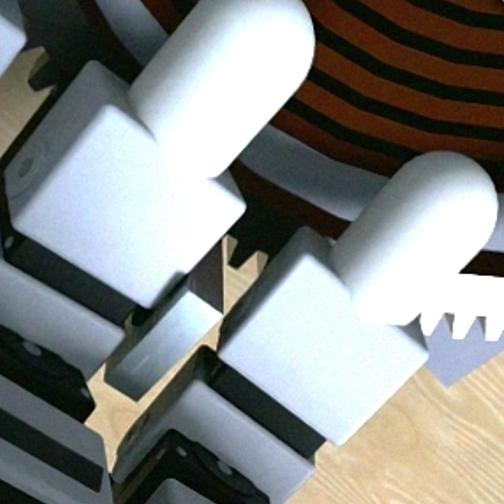

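execute_actions:
  actions:
    - [[0,0,0,0,0,0,-1,0.7,0.882,-0.7,-0.71,-0.68,-0.23,-0.17,-1,-0.7,0.882,-0.7,-1,0.22,0.882,-0.7,0.77,-0.85,0.003,-0.004,0.0105,0,0,0,-1,-0.2,0.882,-0.7,-0.71,-0.68,-0.23,-0.17,-1,0.2,0.882,-0.7,-1,0.22,0.882,-0.7,0.4,-0.8]]
  cameras: []

Scene clock: 4517.07 s.
left_arm: end_effector_position=(+0.2774, -0.2862, +0.1690) hand_goal=(-1.000, +0.700, +0.882, -0.700, -0.710, -0.680, -0.230, -0.170, -1.000, -0.700, +0.882, -0.700, -1.000, +0.220, +0.882, -0.700) hand_measured=(-1.000, +0.188, +0.884, -0.700, -0.710, -0.678, -0.226, -0.168, -1.000, -0.202, +0.890, -0.702, -0.998, +0.218, +0.876, -0.704) hand_current_ma=(+0, -487, +4, -1, +0, +5, +12, +5, +0, +487, +17, -2, +2, -3, -12, -6) hand_state=(goal, blocked, goal, goal, goal, goal, goal, goal, goal, blocked, goal, goal, goal, goal, goal, goal) hand_current_limit=0.77 hand_speed=-0.85 end_effector_quat_wxyz=(+0.002, +0.999, +0.050, +0.000) | right_arm: end_effector_position=(+0.2808, +0.2775, +0.1815) hand_goal=(-1.000, -0.200, +0.882, -0.700, -0.710, -0.680, -0.230, -0.170, -1.000, +0.200, +0.882, -0.700, -1.000, +0.220, +0.882, -0.700) hand_measured=(-1.000, -0.200, +0.874, -0.700, -0.710, -0.678, -0.224, -0.168, -0.998, +0.198, +0.876, -0.700, -0.998, +0.218, +0.882, -0.704) hand_current_ma=(+0, +1, -10, +0, +0, +3, +10, +2, +1, -1, -7, -1, +1, -2, +0, -4) hand_state=(goal, goal, goal, goal, goal, goal, goal, goal, goal, goal, goal, goal, goal, goal, goal, goal) hand_current_limit=0.40 hand_speed=-0.80 end_effector_quat_wxyz=(+0.017, -0.045, +0.999, +0.023)
Joint positions: left_arm=[-0.688 1.201 0.957 -1.324 0.003 0.783] | right_arm=[0.613 1.182 0.963 -1.298 -0.021 -1.047]
Joint torques (N m): left_arm=[-0.15 -5.54 10.09 2.77 0.67 0.14] | right_arm=[-0.73 -5.66 5.86 1.5 -0.03 0.19]
Motor temperatures (°C): left_arm=[33 37 62 33 35 34] | right_arm=[32 39 51 34 35 35]
Heat: left arm: hottest elbow 62 °C; right arm: hottest elbow 51 °C.
Hand target: left_arm +0.2898, -0.3050, +0.1810; +0.032, +0.999, +0.038, +0.018 | right_arm +0.2821, +0.2788, +0.1757; +0.018, -0.042, +0.999, +0.023
Off the commanded pose: left_arm 0.026 m, 4 deg | right_arm 0.006 m, 0 deg.
Step readings (end_effector_position of left_arm | right_arm):
0: (+0.2774, -0.2862, +0.1690) | (+0.2810, +0.2777, +0.1876)
1: (+0.2774, -0.2862, +0.1690) | (+0.2810, +0.2777, +0.1876)
2: (+0.2774, -0.2862, +0.1690) | (+0.2809, +0.2776, +0.1871)
4: (+0.2774, -0.2862, +0.1690) | (+0.2810, +0.2776, +0.1854)
8: (+0.2774, -0.2862, +0.1690) | (+0.2806, +0.2774, +0.1819)
15: (+0.2774, -0.2862, +0.1690) | (+0.2808, +0.2775, +0.1815)
No camera images: "cameras" was empty.

execute_actions:
  actions:
    - [[0,0,0,0,0,0,-1,0.7,0.882,-0.7,-0.71,-0.68,-0.23,-0.17,-1,-0.7,0.882,-0.7,-1,0.22,0.882,-0.7,0.77,-0.85,0,0,-0.002,0,0,0,-1,0.7,0.882,-0.7,-0.71,-0.68,-0.23,-0.17,-1,-0.7,0.882,-0.7,-1,0.22,0.882,-0.7,0.77,-0.85]]
    - [[0,0,0,0,0,0,-1,0.7,0.882,-0.7,-0.71,-0.68,-0.23,-0.17,-1,-0.7,0.882,-0.7,-1,0.22,0.882,-0.7,0.77,-0.85,0,0,0,0,0,0,-1,0.7,0.882,-0.7,-0.71,-0.68,-0.23,-0.17,-1,-0.7,0.882,-0.7,-1,0.22,0.882,-0.7,0.77,-0.85]]
    - [[0,0,0,0,0,0,-1,0.7,0.882,-0.7,-0.71,-0.68,-0.23,-0.17,-1,-0.7,0.882,-0.7,-1,0.22,0.882,-0.7,0.77,-0.85,-0.0052,0.0232,-0.012,-0.012,0,-0.006,-1,0.7,0.882,-0.7,-0.71,-0.68,-0.23,-0.17,-1,-0.7,0.882,-0.7,-1,0.22,0.882,-0.7,0.77,-0.85]]
  cameras: ["cam_fly","cam_gauge","cam_left_wrist"]

zoom_image:
  camera: "cam_fly"
  region: [280, 20, 620, 190]

Scene clock: 4530.27 s.
left_arm: end_effector_position=(+0.2774, -0.2862, +0.1690) hand_goal=(-1.000, +0.700, +0.882, -0.700, -0.710, -0.680, -0.230, -0.170, -1.000, -0.700, +0.882, -0.700, -1.000, +0.220, +0.882, -0.700) hand_measured=(-1.000, +0.188, +0.884, -0.700, -0.710, -0.678, -0.226, -0.168, -1.000, -0.202, +0.890, -0.702, -0.998, +0.218, +0.876, -0.704) hand_current_ma=(+0, -487, +4, -1, +0, +5, +12, +5, +0, +487, +17, -2, +2, -3, -12, -6) hand_state=(goal, blocked, goal, goal, goal, goal, goal, goal, goal, blocked, goal, goal, goal, goal, goal, goal) hand_current_limit=0.77 hand_speed=-0.85 end_effector_quat_wxyz=(+0.002, +0.999, +0.050, +0.000) | right_arm: end_effector_position=(+0.2777, +0.2788, +0.1802) hand_goal=(-1.000, +0.700, +0.882, -0.700, -0.710, -0.680, -0.230, -0.170, -1.000, -0.700, +0.882, -0.700, -1.000, +0.220, +0.882, -0.700) hand_measured=(-0.996, +0.200, +0.904, -0.700, -0.710, -0.678, -0.224, -0.168, -1.000, -0.154, +0.896, -0.700, -0.998, +0.218, +0.882, -0.704) hand_current_ma=(+5, -487, +46, +0, +0, +3, +10, +2, +0, +487, +26, -1, +1, -2, +0, -4) hand_state=(goal, blocked, blocked, goal, goal, goal, goal, goal, goal, blocked, goal, goal, goal, goal, goal, goal) hand_current_limit=0.77 hand_speed=-0.85 end_effector_quat_wxyz=(+0.011, -0.045, +0.999, +0.028)
Joint positions: left_arm=[-0.688 1.201 0.957 -1.324 0.003 0.783] | right_arm=[0.614 1.183 0.959 -1.3 -0.036 -1.047]
Joint torques (N m): left_arm=[-1.03 -6.24 10.19 2.69 0.61 0.12] | right_arm=[-0.26 -4.72 7.84 2.11 -0.59 0.11]
Motor temperatures (°C): left_arm=[33 37 62 33 35 34] | right_arm=[32 38 51 34 35 35]
Heat: left arm: hottest elbow 62 °C; right arm: hottest elbow 51 °C.
Hand target: left_arm +0.2898, -0.3050, +0.1810; +0.032, +0.999, +0.038, +0.018 | right_arm +0.2838, +0.2924, +0.1847; +0.017, -0.052, +0.998, +0.041
Off the commanded pose: left_arm 0.026 m, 4 deg | right_arm 0.016 m, 2 deg.
Step readings (end_effector_position of left_arm | right_arm):
0: (+0.2774, -0.2862, +0.1690) | (+0.2808, +0.2775, +0.1815)
1: (+0.2774, -0.2862, +0.1690) | (+0.2808, +0.2775, +0.1815)
2: (+0.2774, -0.2862, +0.1690) | (+0.2808, +0.2775, +0.1815)
4: (+0.2774, -0.2862, +0.1690) | (+0.2808, +0.2775, +0.1815)
8: (+0.2774, -0.2862, +0.1690) | (+0.2808, +0.2775, +0.1815)
15: (+0.2774, -0.2862, +0.1690) | (+0.2803, +0.2773, +0.1809)
16: (+0.2774, -0.2862, +0.1690) | (+0.2800, +0.2772, +0.1806)
17: (+0.2774, -0.2862, +0.1690) | (+0.2799, +0.2772, +0.1804)
19: (+0.2774, -0.2862, +0.1690) | (+0.2796, +0.2772, +0.1803)
23: (+0.2774, -0.2862, +0.1690) | (+0.2794, +0.2772, +0.1803)
30: (+0.2774, -0.2862, +0.1690) | (+0.2791, +0.2769, +0.1797)
31: (+0.2774, -0.2862, +0.1690) | (+0.2791, +0.2769, +0.1797)
32: (+0.2774, -0.2862, +0.1690) | (+0.2788, +0.2774, +0.1800)
34: (+0.2774, -0.2862, +0.1690) | (+0.2779, +0.2786, +0.1802)
38: (+0.2774, -0.2862, +0.1690) | (+0.2777, +0.2788, +0.1802)
45: (+0.2774, -0.2862, +0.1690) | (+0.2777, +0.2788, +0.1802)
Images, in order (width x height): cam_fly 896x504, cam_gauge 896x504, cam_left_wrist 896x504.

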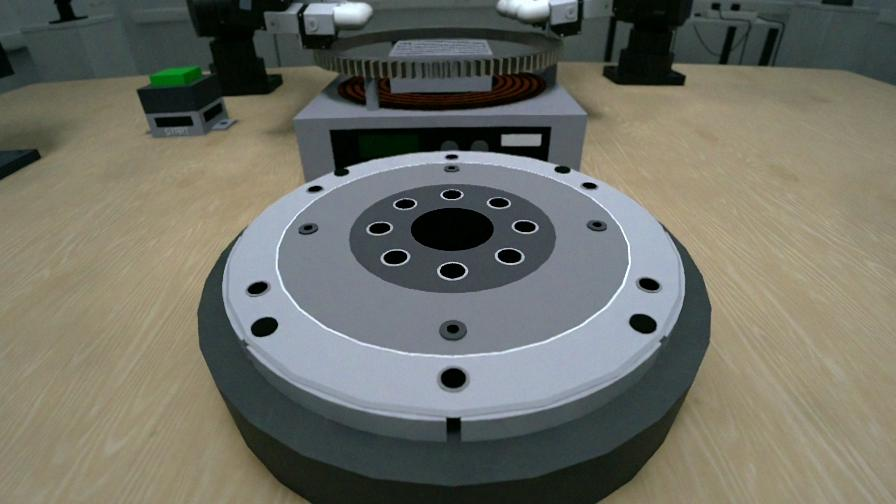

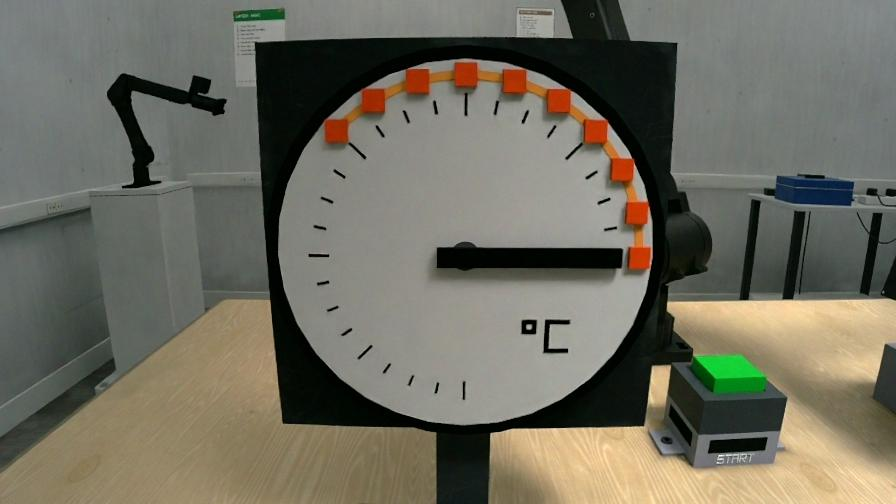

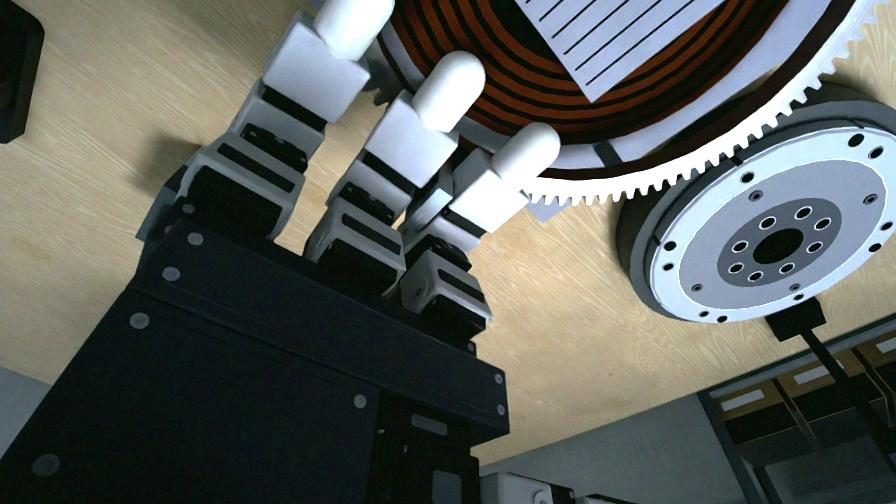

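Scaled by 1.482 from the camera's 896x504 image, which has a finer 1280x720 frame.

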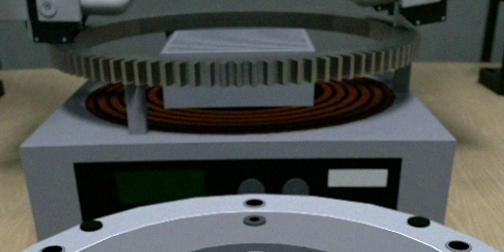

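execute_actions:
  actions:
    - [[-0.003,-0.0038,-0.0095,-0.0032,0.0038,0,-1,0.7,0.882,-0.7,-0.71,-0.68,-0.23,-0.17,-1,-0.7,0.882,-0.7,-1,0.22,0.882,-0.7,0.77,-0.85,0.0033,-0.006,-0.0013,-0.0026,-0.007,0,-1,0.7,0.882,-0.7,-0.71,-0.68,-0.23,-0.17,-1,-0.7,0.882,-0.7,-1,0.22,0.882,-0.7,0.77,-0.85]]
  cameras: []

Scene clock: 4577.80 s.
left_arm: end_effector_position=(+0.2774, -0.2862, +0.1690) hand_goal=(-1.000, +0.700, +0.882, -0.700, -0.710, -0.680, -0.230, -0.170, -1.000, -0.700, +0.882, -0.700, -1.000, +0.220, +0.882, -0.700) hand_measured=(-1.000, +0.188, +0.884, -0.700, -0.710, -0.678, -0.226, -0.168, -1.000, -0.202, +0.890, -0.702, -0.998, +0.218, +0.876, -0.704) hand_current_ma=(+0, -487, +4, -1, +0, +5, +12, +5, +0, +487, +17, -2, +2, -3, -12, -6) hand_state=(goal, blocked, goal, goal, goal, goal, goal, goal, goal, blocked, goal, goal, goal, goal, goal, goal) hand_current_limit=0.77 hand_speed=-0.85 end_effector_quat_wxyz=(+0.002, +0.999, +0.050, +0.000) | right_arm: end_effector_position=(+0.2779, +0.2789, +0.1802) hand_goal=(-1.000, +0.700, +0.882, -0.700, -0.710, -0.680, -0.230, -0.170, -1.000, -0.700, +0.882, -0.700, -1.000, +0.220, +0.882, -0.700) hand_measured=(-0.996, +0.200, +0.904, -0.700, -0.710, -0.678, -0.224, -0.168, -1.000, -0.154, +0.896, -0.700, -0.998, +0.218, +0.882, -0.704) hand_current_ma=(+5, -487, +46, +0, +0, +3, +10, +2, +0, +487, +26, -1, +1, -2, +0, -4) hand_state=(goal, blocked, blocked, goal, goal, goal, goal, goal, goal, blocked, goal, goal, goal, goal, goal, goal) hand_current_limit=0.77 hand_speed=-0.85 end_effector_quat_wxyz=(+0.011, -0.045, +0.999, +0.028)
Joint positions: left_arm=[-0.688 1.201 0.957 -1.324 0.003 0.783] | right_arm=[0.614 1.183 0.959 -1.299 -0.036 -1.047]
Joint torques (N m): left_arm=[0.09 -6.42 9.55 2.44 0.59 0.1] | right_arm=[-0.5 -6.12 6.5 3.1 -0.47 0.09]
Motor temperatures (°C): left_arm=[33 36 61 33 36 34] | right_arm=[32 38 53 35 36 35]
Heat: left arm: hottest elbow 61 °C; right arm: hottest elbow 53 °C.
Hand target: left_arm +0.2876, -0.3025, +0.1865; +0.037, +0.998, +0.039, +0.024 | right_arm +0.2822, +0.2886, +0.1852; +0.028, -0.051, +0.997, +0.046
Off the commanded pose: left_arm 0.026 m, 5 deg | right_arm 0.012 m, 3 deg.
Step readings (end_effector_position of left_arm | right_arm):
0: (+0.2774, -0.2862, +0.1690) | (+0.2777, +0.2788, +0.1802)
1: (+0.2774, -0.2862, +0.1690) | (+0.2777, +0.2788, +0.1802)
2: (+0.2774, -0.2862, +0.1690) | (+0.2777, +0.2788, +0.1802)
4: (+0.2774, -0.2862, +0.1690) | (+0.2778, +0.2789, +0.1802)
8: (+0.2774, -0.2862, +0.1690) | (+0.2778, +0.2789, +0.1802)
15: (+0.2774, -0.2862, +0.1690) | (+0.2779, +0.2789, +0.1802)
No camera images: "cameras" was empty.

execute_actions:
  actions:
    - [[0.0253,0.0235,-0.0462,-0.0138,0.0148,0,-1,0.7,0.882,-0.7,-0.71,-0.68,-0.23,-0.17,-1,-0.7,0.882,-0.7,-1,0.22,0.882,-0.7,0.77,-0.85,-0.0299,0.0173,-0.0462,-0.0102,-0.0175,0,-1,0.7,0.882,-0.7,-0.71,-0.68,-0.23,-0.17,-1,-0.7,0.882,-0.7,-1,0.22,0.882,-0.7,0.77,-0.85]]
  cameras: ["cam_gauge"]

Scene clock: 4591.03 s.
left_arm: end_effector_position=(+0.2774, -0.2861, +0.1695) hand_goal=(-1.000, +0.700, +0.882, -0.700, -0.710, -0.680, -0.230, -0.170, -1.000, -0.700, +0.882, -0.700, -1.000, +0.220, +0.882, -0.700) hand_measured=(-1.000, +0.188, +0.884, -0.700, -0.710, -0.678, -0.226, -0.168, -1.000, -0.202, +0.890, -0.702, -0.998, +0.218, +0.876, -0.704) hand_current_ma=(+0, -487, +4, -1, +0, +5, +12, +5, +0, +487, +17, -2, +2, -3, -12, -6) hand_state=(goal, blocked, goal, goal, goal, goal, goal, goal, goal, blocked, goal, goal, goal, goal, goal, goal) hand_current_limit=0.77 hand_speed=-0.85 end_effector_quat_wxyz=(+0.003, +0.999, +0.049, +0.000) | right_arm: end_effector_position=(+0.2779, +0.2790, +0.1807) hand_goal=(-1.000, +0.700, +0.882, -0.700, -0.710, -0.680, -0.230, -0.170, -1.000, -0.700, +0.882, -0.700, -1.000, +0.220, +0.882, -0.700) hand_measured=(-0.996, +0.200, +0.904, -0.700, -0.710, -0.678, -0.224, -0.168, -1.000, -0.154, +0.896, -0.700, -0.998, +0.218, +0.882, -0.704) hand_current_ma=(+5, -487, +46, +0, +0, +3, +10, +2, +0, +487, +26, -1, +1, -2, +0, -4) hand_state=(goal, blocked, blocked, goal, goal, goal, goal, goal, goal, blocked, goal, goal, goal, goal, goal, goal) hand_current_limit=0.77 hand_speed=-0.85 end_effector_quat_wxyz=(+0.011, -0.045, +0.998, +0.029)
Joint positions: left_arm=[-0.687 1.2 0.957 -1.324 0.004 0.786] | right_arm=[0.614 1.182 0.959 -1.298 -0.036 -1.047]
Joint torques (N m): left_arm=[0.73 -7.94 13.76 2.65 0.51 0.19] | right_arm=[-1.14 -7.06 10.11 2.52 -0.53 0]
Motor temperatures (°C): left_arm=[33 36 61 33 35 34] | right_arm=[32 38 53 35 35 35]
Heat: left arm: hottest elbow 61 °C; right arm: hottest elbow 53 °C.
Hand target: left_arm +0.3024, -0.3133, +0.2160; +0.058, +0.996, +0.039, +0.048 | right_arm +0.2975, +0.2981, +0.2148; +0.055, -0.051, +0.995, +0.063
Off the commanded pose: left_arm 0.059 m, 8 deg | right_arm 0.044 m, 6 deg.
Step readings (end_effector_position of left_arm | right_arm):
0: (+0.2774, -0.2862, +0.1690) | (+0.2779, +0.2789, +0.1802)
1: (+0.2774, -0.2862, +0.1690) | (+0.2779, +0.2789, +0.1802)
2: (+0.2774, -0.2862, +0.1691) | (+0.2779, +0.2789, +0.1803)
4: (+0.2774, -0.2861, +0.1693) | (+0.2779, +0.2790, +0.1807)
8: (+0.2774, -0.2862, +0.1693) | (+0.2779, +0.2790, +0.1807)
15: (+0.2774, -0.2861, +0.1695) | (+0.2779, +0.2790, +0.1807)
Images, in order (width x height): cam_gauge 896x504.

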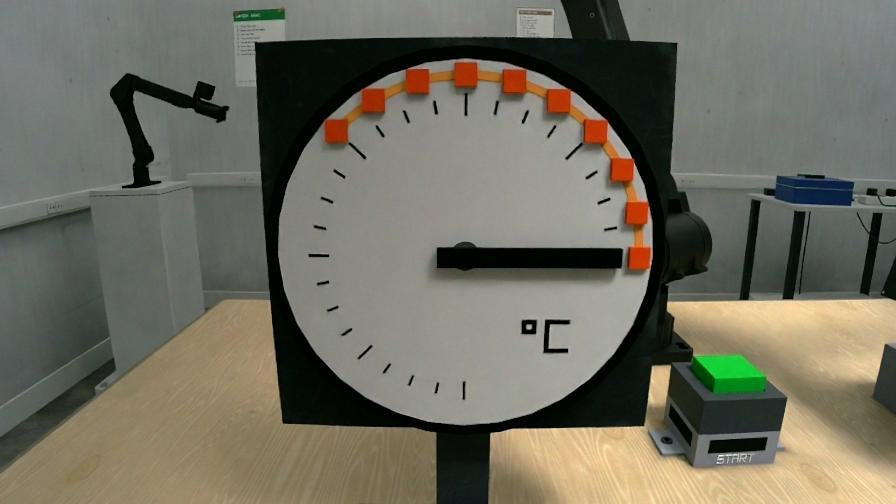

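execute_actions:
  actions:
    - [[0.0091,0.0087,-0.0388,-0.0037,0.0039,0,-1,0.7,0.882,-0.7,-0.71,-0.68,-0.23,-0.17,-1,-0.7,0.882,-0.7,-1,0.22,0.882,-0.7,0.77,-0.85,-0.0158,0.0098,-0.046,-0.0043,-0.0074,0,-1,0.7,0.882,-0.7,-0.71,-0.68,-0.23,-0.17,-1,-0.7,0.882,-0.7,-1,0.22,0.882,-0.7,0.77,-0.85]]
    - [[0.0499,0.005,-0.0238,0,0,0,-1,0.7,0.882,-0.7,-0.71,-0.68,-0.23,-0.17,-1,-0.7,0.882,-0.7,-1,0.22,0.882,-0.7,0.77,-0.85,-0.0505,-0.0012,-0.0212,0,0,0,-1,0.7,0.882,-0.7,-0.71,-0.68,-0.23,-0.17,-1,-0.7,0.882,-0.7,-1,0.22,0.882,-0.7,0.77,-0.85]]
    - [[0.0746,0.0041,0.0067,0,0,0,-1,0.7,0.882,-0.7,-0.71,-0.68,-0.23,-0.17,-1,-0.7,0.882,-0.7,-1,0.22,0.882,-0.7,0.77,-0.85,-0.0743,-0.0058,0.0082,0,0,0,-1,0.7,0.882,-0.7,-0.71,-0.68,-0.23,-0.17,-1,-0.7,0.882,-0.7,-1,0.22,0.882,-0.7,0.77,-0.85]]
    - [[0.0746,0.0041,0.0067,0,0,0,-1,0.7,0.882,-0.7,-0.71,-0.68,-0.23,-0.17,-1,-0.7,0.882,-0.7,-1,0.22,0.882,-0.7,0.77,-0.85,-0.0743,-0.0058,0.0082,0,0,0,-1,0.7,0.882,-0.7,-0.71,-0.68,-0.23,-0.17,-1,-0.7,0.882,-0.7,-1,0.22,0.882,-0.7,0.77,-0.85]]
    - [[0.0746,0.0041,0.0067,0,0,0,-1,0.7,0.882,-0.7,-0.71,-0.68,-0.23,-0.17,-1,-0.7,0.882,-0.7,-1,0.22,0.882,-0.7,0.77,-0.85,-0.0743,-0.0058,0.0082,0,0,0,-1,0.7,0.882,-0.7,-0.71,-0.68,-0.23,-0.17,-1,-0.7,0.882,-0.7,-1,0.22,0.882,-0.7,0.77,-0.85]]
    - [[0.0746,0.0041,0.0067,0,0,0,-1,0.7,0.882,-0.7,-0.71,-0.68,-0.23,-0.17,-1,-0.7,0.882,-0.7,-1,0.22,0.882,-0.7,0.77,-0.85,-0.0743,-0.0058,0.0082,0,0,0,-1,0.7,0.882,-0.7,-0.71,-0.68,-0.23,-0.17,-1,-0.7,0.882,-0.7,-1,0.22,0.882,-0.7,0.77,-0.85]]
    - [[0.0746,0.0041,0.0067,0,0,0,-1,0.7,0.882,-0.7,-0.71,-0.68,-0.23,-0.17,-1,-0.7,0.882,-0.7,-1,0.22,0.882,-0.7,0.77,-0.85,-0.0743,-0.0058,0.0082,0,0,0,-1,0.7,0.882,-0.7,-0.71,-0.68,-0.23,-0.17,-1,-0.7,0.882,-0.7,-1,0.22,0.882,-0.7,0.77,-0.85]]
    - [[0.0746,0.0041,0.0067,0,0,0,-1,0.7,0.882,-0.7,-0.71,-0.68,-0.23,-0.17,-1,-0.7,0.882,-0.7,-1,0.22,0.882,-0.7,0.77,-0.85,-0.0743,-0.0058,0.0082,0,0,0,-1,0.7,0.882,-0.7,-0.71,-0.68,-0.23,-0.17,-1,-0.7,0.882,-0.7,-1,0.22,0.882,-0.7,0.77,-0.85]]
    - [[-0.0433,-0.0232,0.0765,0.0102,-0.0169,0,-1,0.7,0.882,-0.7,-0.71,-0.68,-0.23,-0.17,-1,-0.7,0.882,-0.7,-1,0.22,0.882,-0.7,0.77,-0.85,0.0461,-0.0161,0.0752,0.0058,0.0184,0,-1,0.7,0.882,-0.7,-0.71,-0.68,-0.23,-0.17,-1,-0.7,0.882,-0.7,-1,0.22,0.882,-0.7,0.77,-0.85]]
    - [[-0.0048,0,0.0225,0.0097,0.0115,0,-1,0.7,0.882,-0.7,-0.71,-0.68,-0.23,-0.17,-1,-0.7,0.882,-0.7,-1,0.22,0.882,-0.7,0.77,-0.85,0.0048,0.0001,0.0258,0.01,-0.0045,0,-1,0.7,0.882,-0.7,-0.71,-0.68,-0.23,-0.17,-1,-0.7,0.882,-0.7,-1,0.22,0.882,-0.7,0.77,-0.85]]
    - [[-0.0048,0,0.013,0,0,0,-1,0.7,0.882,-0.7,-0.71,-0.68,-0.23,-0.17,-1,-0.7,0.882,-0.7,-1,0.22,0.882,-0.7,0.77,-0.85,0.0048,0.0001,0.021,0,0,0,-1,0.7,0.882,-0.7,-0.71,-0.68,-0.23,-0.17,-1,-0.7,0.882,-0.7,-1,0.22,0.882,-0.7,0.77,-0.85]]
  cameras: ["cam_fly","cam_gauge"]

Scene clock: 4619.03 s.
left_arm: end_effector_position=(+0.5739, -0.2806, +0.1421) hand_goal=(-1.000, +0.700, +0.882, -0.700, -0.710, -0.680, -0.230, -0.170, -1.000, -0.700, +0.882, -0.700, -1.000, +0.220, +0.882, -0.700) hand_measured=(-1.000, +0.188, +0.886, -0.700, -0.710, -0.678, -0.226, -0.168, -1.000, -0.202, +0.890, -0.702, -0.998, +0.218, +0.876, -0.704) hand_current_ma=(+0, -487, +9, -1, +0, +5, +12, +5, +0, +487, +18, -2, +2, -3, -12, -6) hand_state=(goal, blocked, goal, goal, goal, goal, goal, goal, goal, blocked, goal, goal, goal, goal, goal, goal) hand_current_limit=0.77 hand_speed=-0.85 end_effector_quat_wxyz=(+0.005, +0.999, +0.052, -0.002) | right_arm: end_effector_position=(+0.5755, +0.2862, +0.1578) hand_goal=(-1.000, +0.700, +0.882, -0.700, -0.710, -0.680, -0.230, -0.170, -1.000, -0.700, +0.882, -0.700, -1.000, +0.220, +0.882, -0.700) hand_measured=(-0.998, +0.200, +0.892, -0.700, -0.710, -0.678, -0.224, -0.168, -1.000, -0.154, +0.874, -0.700, -0.998, +0.218, +0.882, -0.704) hand_current_ma=(+1, -487, +14, +0, +0, +3, +10, +2, +0, +487, -11, -1, +1, -2, +0, -4) hand_state=(goal, blocked, goal, goal, goal, goal, goal, goal, goal, blocked, goal, goal, goal, goal, goal, goal) hand_current_limit=0.77 hand_speed=-0.85 end_effector_quat_wxyz=(+0.012, -0.043, +0.999, +0.027)
Joint positions: left_arm=[-0.347 1.887 1.675 -1.358 0.01 1.119] | right_arm=[0.33 1.901 1.725 -1.355 -0.046 -1.325]
Joint torques (N m): left_arm=[-2.73 -19.37 10.26 1.63 0.58 -0.17] | right_arm=[0.73 -18.55 7.58 1.73 -0.63 0.2]
Motor temperatures (°C): left_arm=[33 37 65 33 35 34] | right_arm=[32 38 57 35 36 35]
Heat: left arm: hottest elbow 65 °C; right arm: hottest elbow 57 °C.
Hand target: left_arm +0.5783, -0.3052, +0.1924; +0.032, +0.998, +0.039, +0.045 | right_arm +0.5773, +0.3066, +0.1878; +0.045, -0.051, +0.997, +0.045
Off the commanded pose: left_arm 0.056 m, 6 deg | right_arm 0.036 m, 4 deg.
Step readings (end_effector_position of left_arm | right_arm):
0: (+0.2774, -0.2861, +0.1695) | (+0.2779, +0.2790, +0.1807)
1: (+0.2774, -0.2861, +0.1695) | (+0.2779, +0.2790, +0.1807)
2: (+0.2774, -0.2861, +0.1696) | (+0.2779, +0.2789, +0.1808)
4: (+0.2776, -0.2862, +0.1700) | (+0.2781, +0.2791, +0.1813)
8: (+0.2780, -0.2866, +0.1709) | (+0.2780, +0.2789, +0.1816)
15: (+0.2799, -0.2876, +0.1739) | (+0.2801, +0.2781, +0.1833)
16: (+0.2800, -0.2876, +0.1742) | (+0.2804, +0.2781, +0.1838)
17: (+0.2804, -0.2875, +0.1754) | (+0.2808, +0.2780, +0.1850)
19: (+0.2846, -0.2870, +0.1807) | (+0.2843, +0.2776, +0.1902)
23: (+0.3030, -0.2869, +0.1978) | (+0.3017, +0.2769, +0.2054)
30: (+0.3129, -0.2870, +0.2050) | (+0.3126, +0.2769, +0.2121)
31: (+0.3127, -0.2871, +0.2037) | (+0.3122, +0.2769, +0.2108)
32: (+0.3132, -0.2873, +0.2026) | (+0.3128, +0.2768, +0.2097)
34: (+0.3200, -0.2870, +0.2009) | (+0.3196, +0.2767, +0.2074)
38: (+0.3439, -0.2863, +0.1988) | (+0.3425, +0.2773, +0.2057)
45: (+0.3526, -0.2863, +0.1990) | (+0.3514, +0.2779, +0.2069)
46: (+0.3526, -0.2865, +0.1991) | (+0.3516, +0.2779, +0.2069)
47: (+0.3536, -0.2866, +0.1993) | (+0.3528, +0.2778, +0.2069)
49: (+0.3613, -0.2863, +0.2005) | (+0.3611, +0.2778, +0.2076)
53: (+0.3885, -0.2851, +0.2024) | (+0.3872, +0.2781, +0.2095)
60: (+0.3985, -0.2855, +0.1996) | (+0.3974, +0.2788, +0.2072)
61: (+0.3988, -0.2855, +0.1996) | (+0.3976, +0.2788, +0.2072)
62: (+0.3999, -0.2854, +0.2000) | (+0.3988, +0.2788, +0.2073)
64: (+0.4073, -0.2854, +0.2010) | (+0.4071, +0.2787, +0.2082)
68: (+0.4347, -0.2843, +0.2022) | (+0.4332, +0.2789, +0.2096)
75: (+0.4450, -0.2845, +0.1980) | (+0.4437, +0.2797, +0.2059)
76: (+0.4453, -0.2845, +0.1980) | (+0.4441, +0.2797, +0.2058)
77: (+0.4462, -0.2845, +0.1982) | (+0.4452, +0.2797, +0.2059)
79: (+0.4535, -0.2845, +0.1998) | (+0.4530, +0.2796, +0.2072)
83: (+0.4811, -0.2834, +0.2017) | (+0.4794, +0.2798, +0.2092)
90: (+0.4925, -0.2833, +0.1972) | (+0.4910, +0.2803, +0.2051)
91: (+0.4923, -0.2835, +0.1969) | (+0.4908, +0.2804, +0.2046)
92: (+0.4929, -0.2836, +0.1969) | (+0.4916, +0.2804, +0.2045)
94: (+0.4997, -0.2836, +0.1979) | (+0.4990, +0.2805, +0.2055)
98: (+0.5275, -0.2826, +0.2002) | (+0.5257, +0.2806, +0.2078)
105: (+0.5397, -0.2822, +0.1964) | (+0.5378, +0.2811, +0.2044)
106: (+0.5393, -0.2823, +0.1960) | (+0.5377, +0.2812, +0.2039)
107: (+0.5399, -0.2825, +0.1962) | (+0.5382, +0.2812, +0.2037)
109: (+0.5468, -0.2827, +0.1971) | (+0.5457, +0.2814, +0.2045)
113: (+0.5748, -0.2817, +0.1995) | (+0.5726, +0.2815, +0.2070)
120: (+0.5867, -0.2815, +0.1949) | (+0.5845, +0.2820, +0.2027)
121: (+0.5863, -0.2815, +0.1943) | (+0.5842, +0.2820, +0.2018)
122: (+0.5864, -0.2815, +0.1938) | (+0.5842, +0.2821, +0.2013)
124: (+0.5864, -0.2815, +0.1927) | (+0.5845, +0.2822, +0.2004)
128: (+0.5849, -0.2809, +0.1848) | (+0.5844, +0.2823, +0.1975)
135: (+0.5805, -0.2802, +0.1763) | (+0.5799, +0.2829, +0.1879)
136: (+0.5804, -0.2800, +0.1758) | (+0.5799, +0.2832, +0.1876)
137: (+0.5809, -0.2798, +0.1744) | (+0.5801, +0.2832, +0.1865)
139: (+0.5822, -0.2803, +0.1700) | (+0.5811, +0.2838, +0.1827)
143: (+0.5785, -0.2807, +0.1574) | (+0.5793, +0.2854, +0.1740)
150: (+0.5758, -0.2812, +0.1520) | (+0.5767, +0.2854, +0.1695)
151: (+0.5762, -0.2811, +0.1520) | (+0.5770, +0.2854, +0.1695)
152: (+0.5765, -0.2811, +0.1516) | (+0.5774, +0.2855, +0.1690)
154: (+0.5771, -0.2810, +0.1500) | (+0.5783, +0.2857, +0.1666)
158: (+0.5753, -0.2807, +0.1448) | (+0.5766, +0.2859, +0.1603)
165: (+0.5736, -0.2806, +0.1421) | (+0.5752, +0.2861, +0.1577)
Images, in order (width x height): cam_fly 896x504, cam_gauge 896x504.

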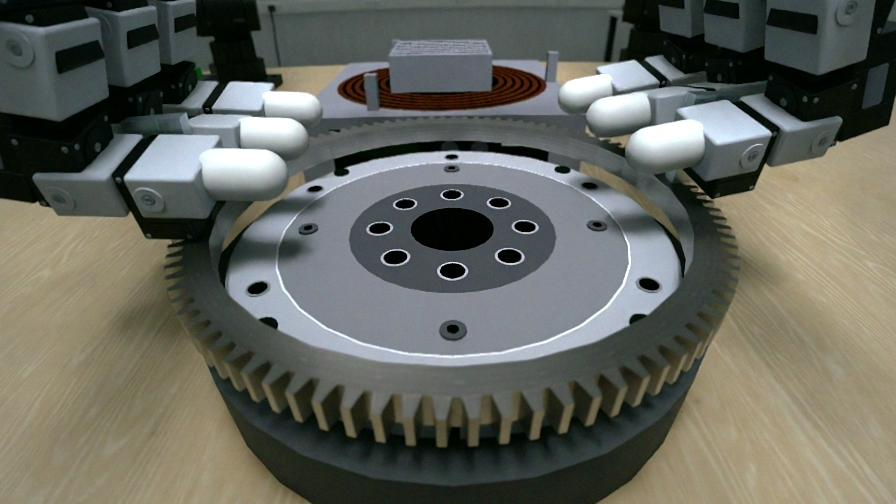

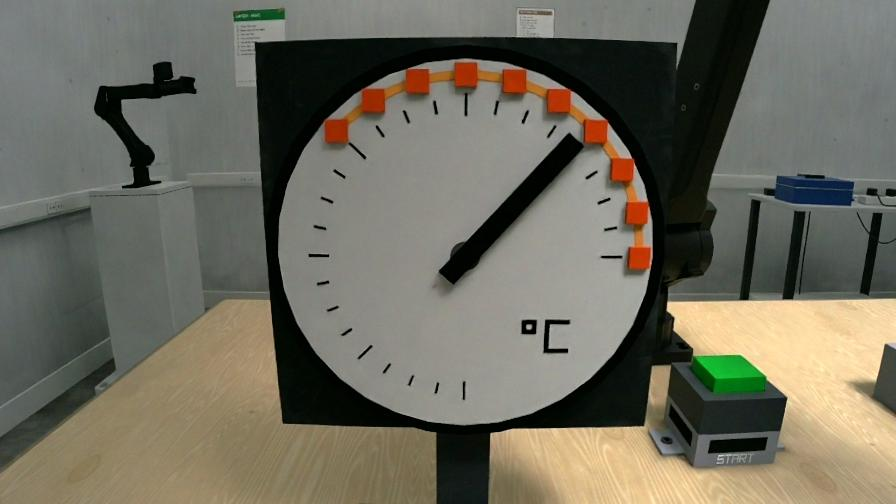

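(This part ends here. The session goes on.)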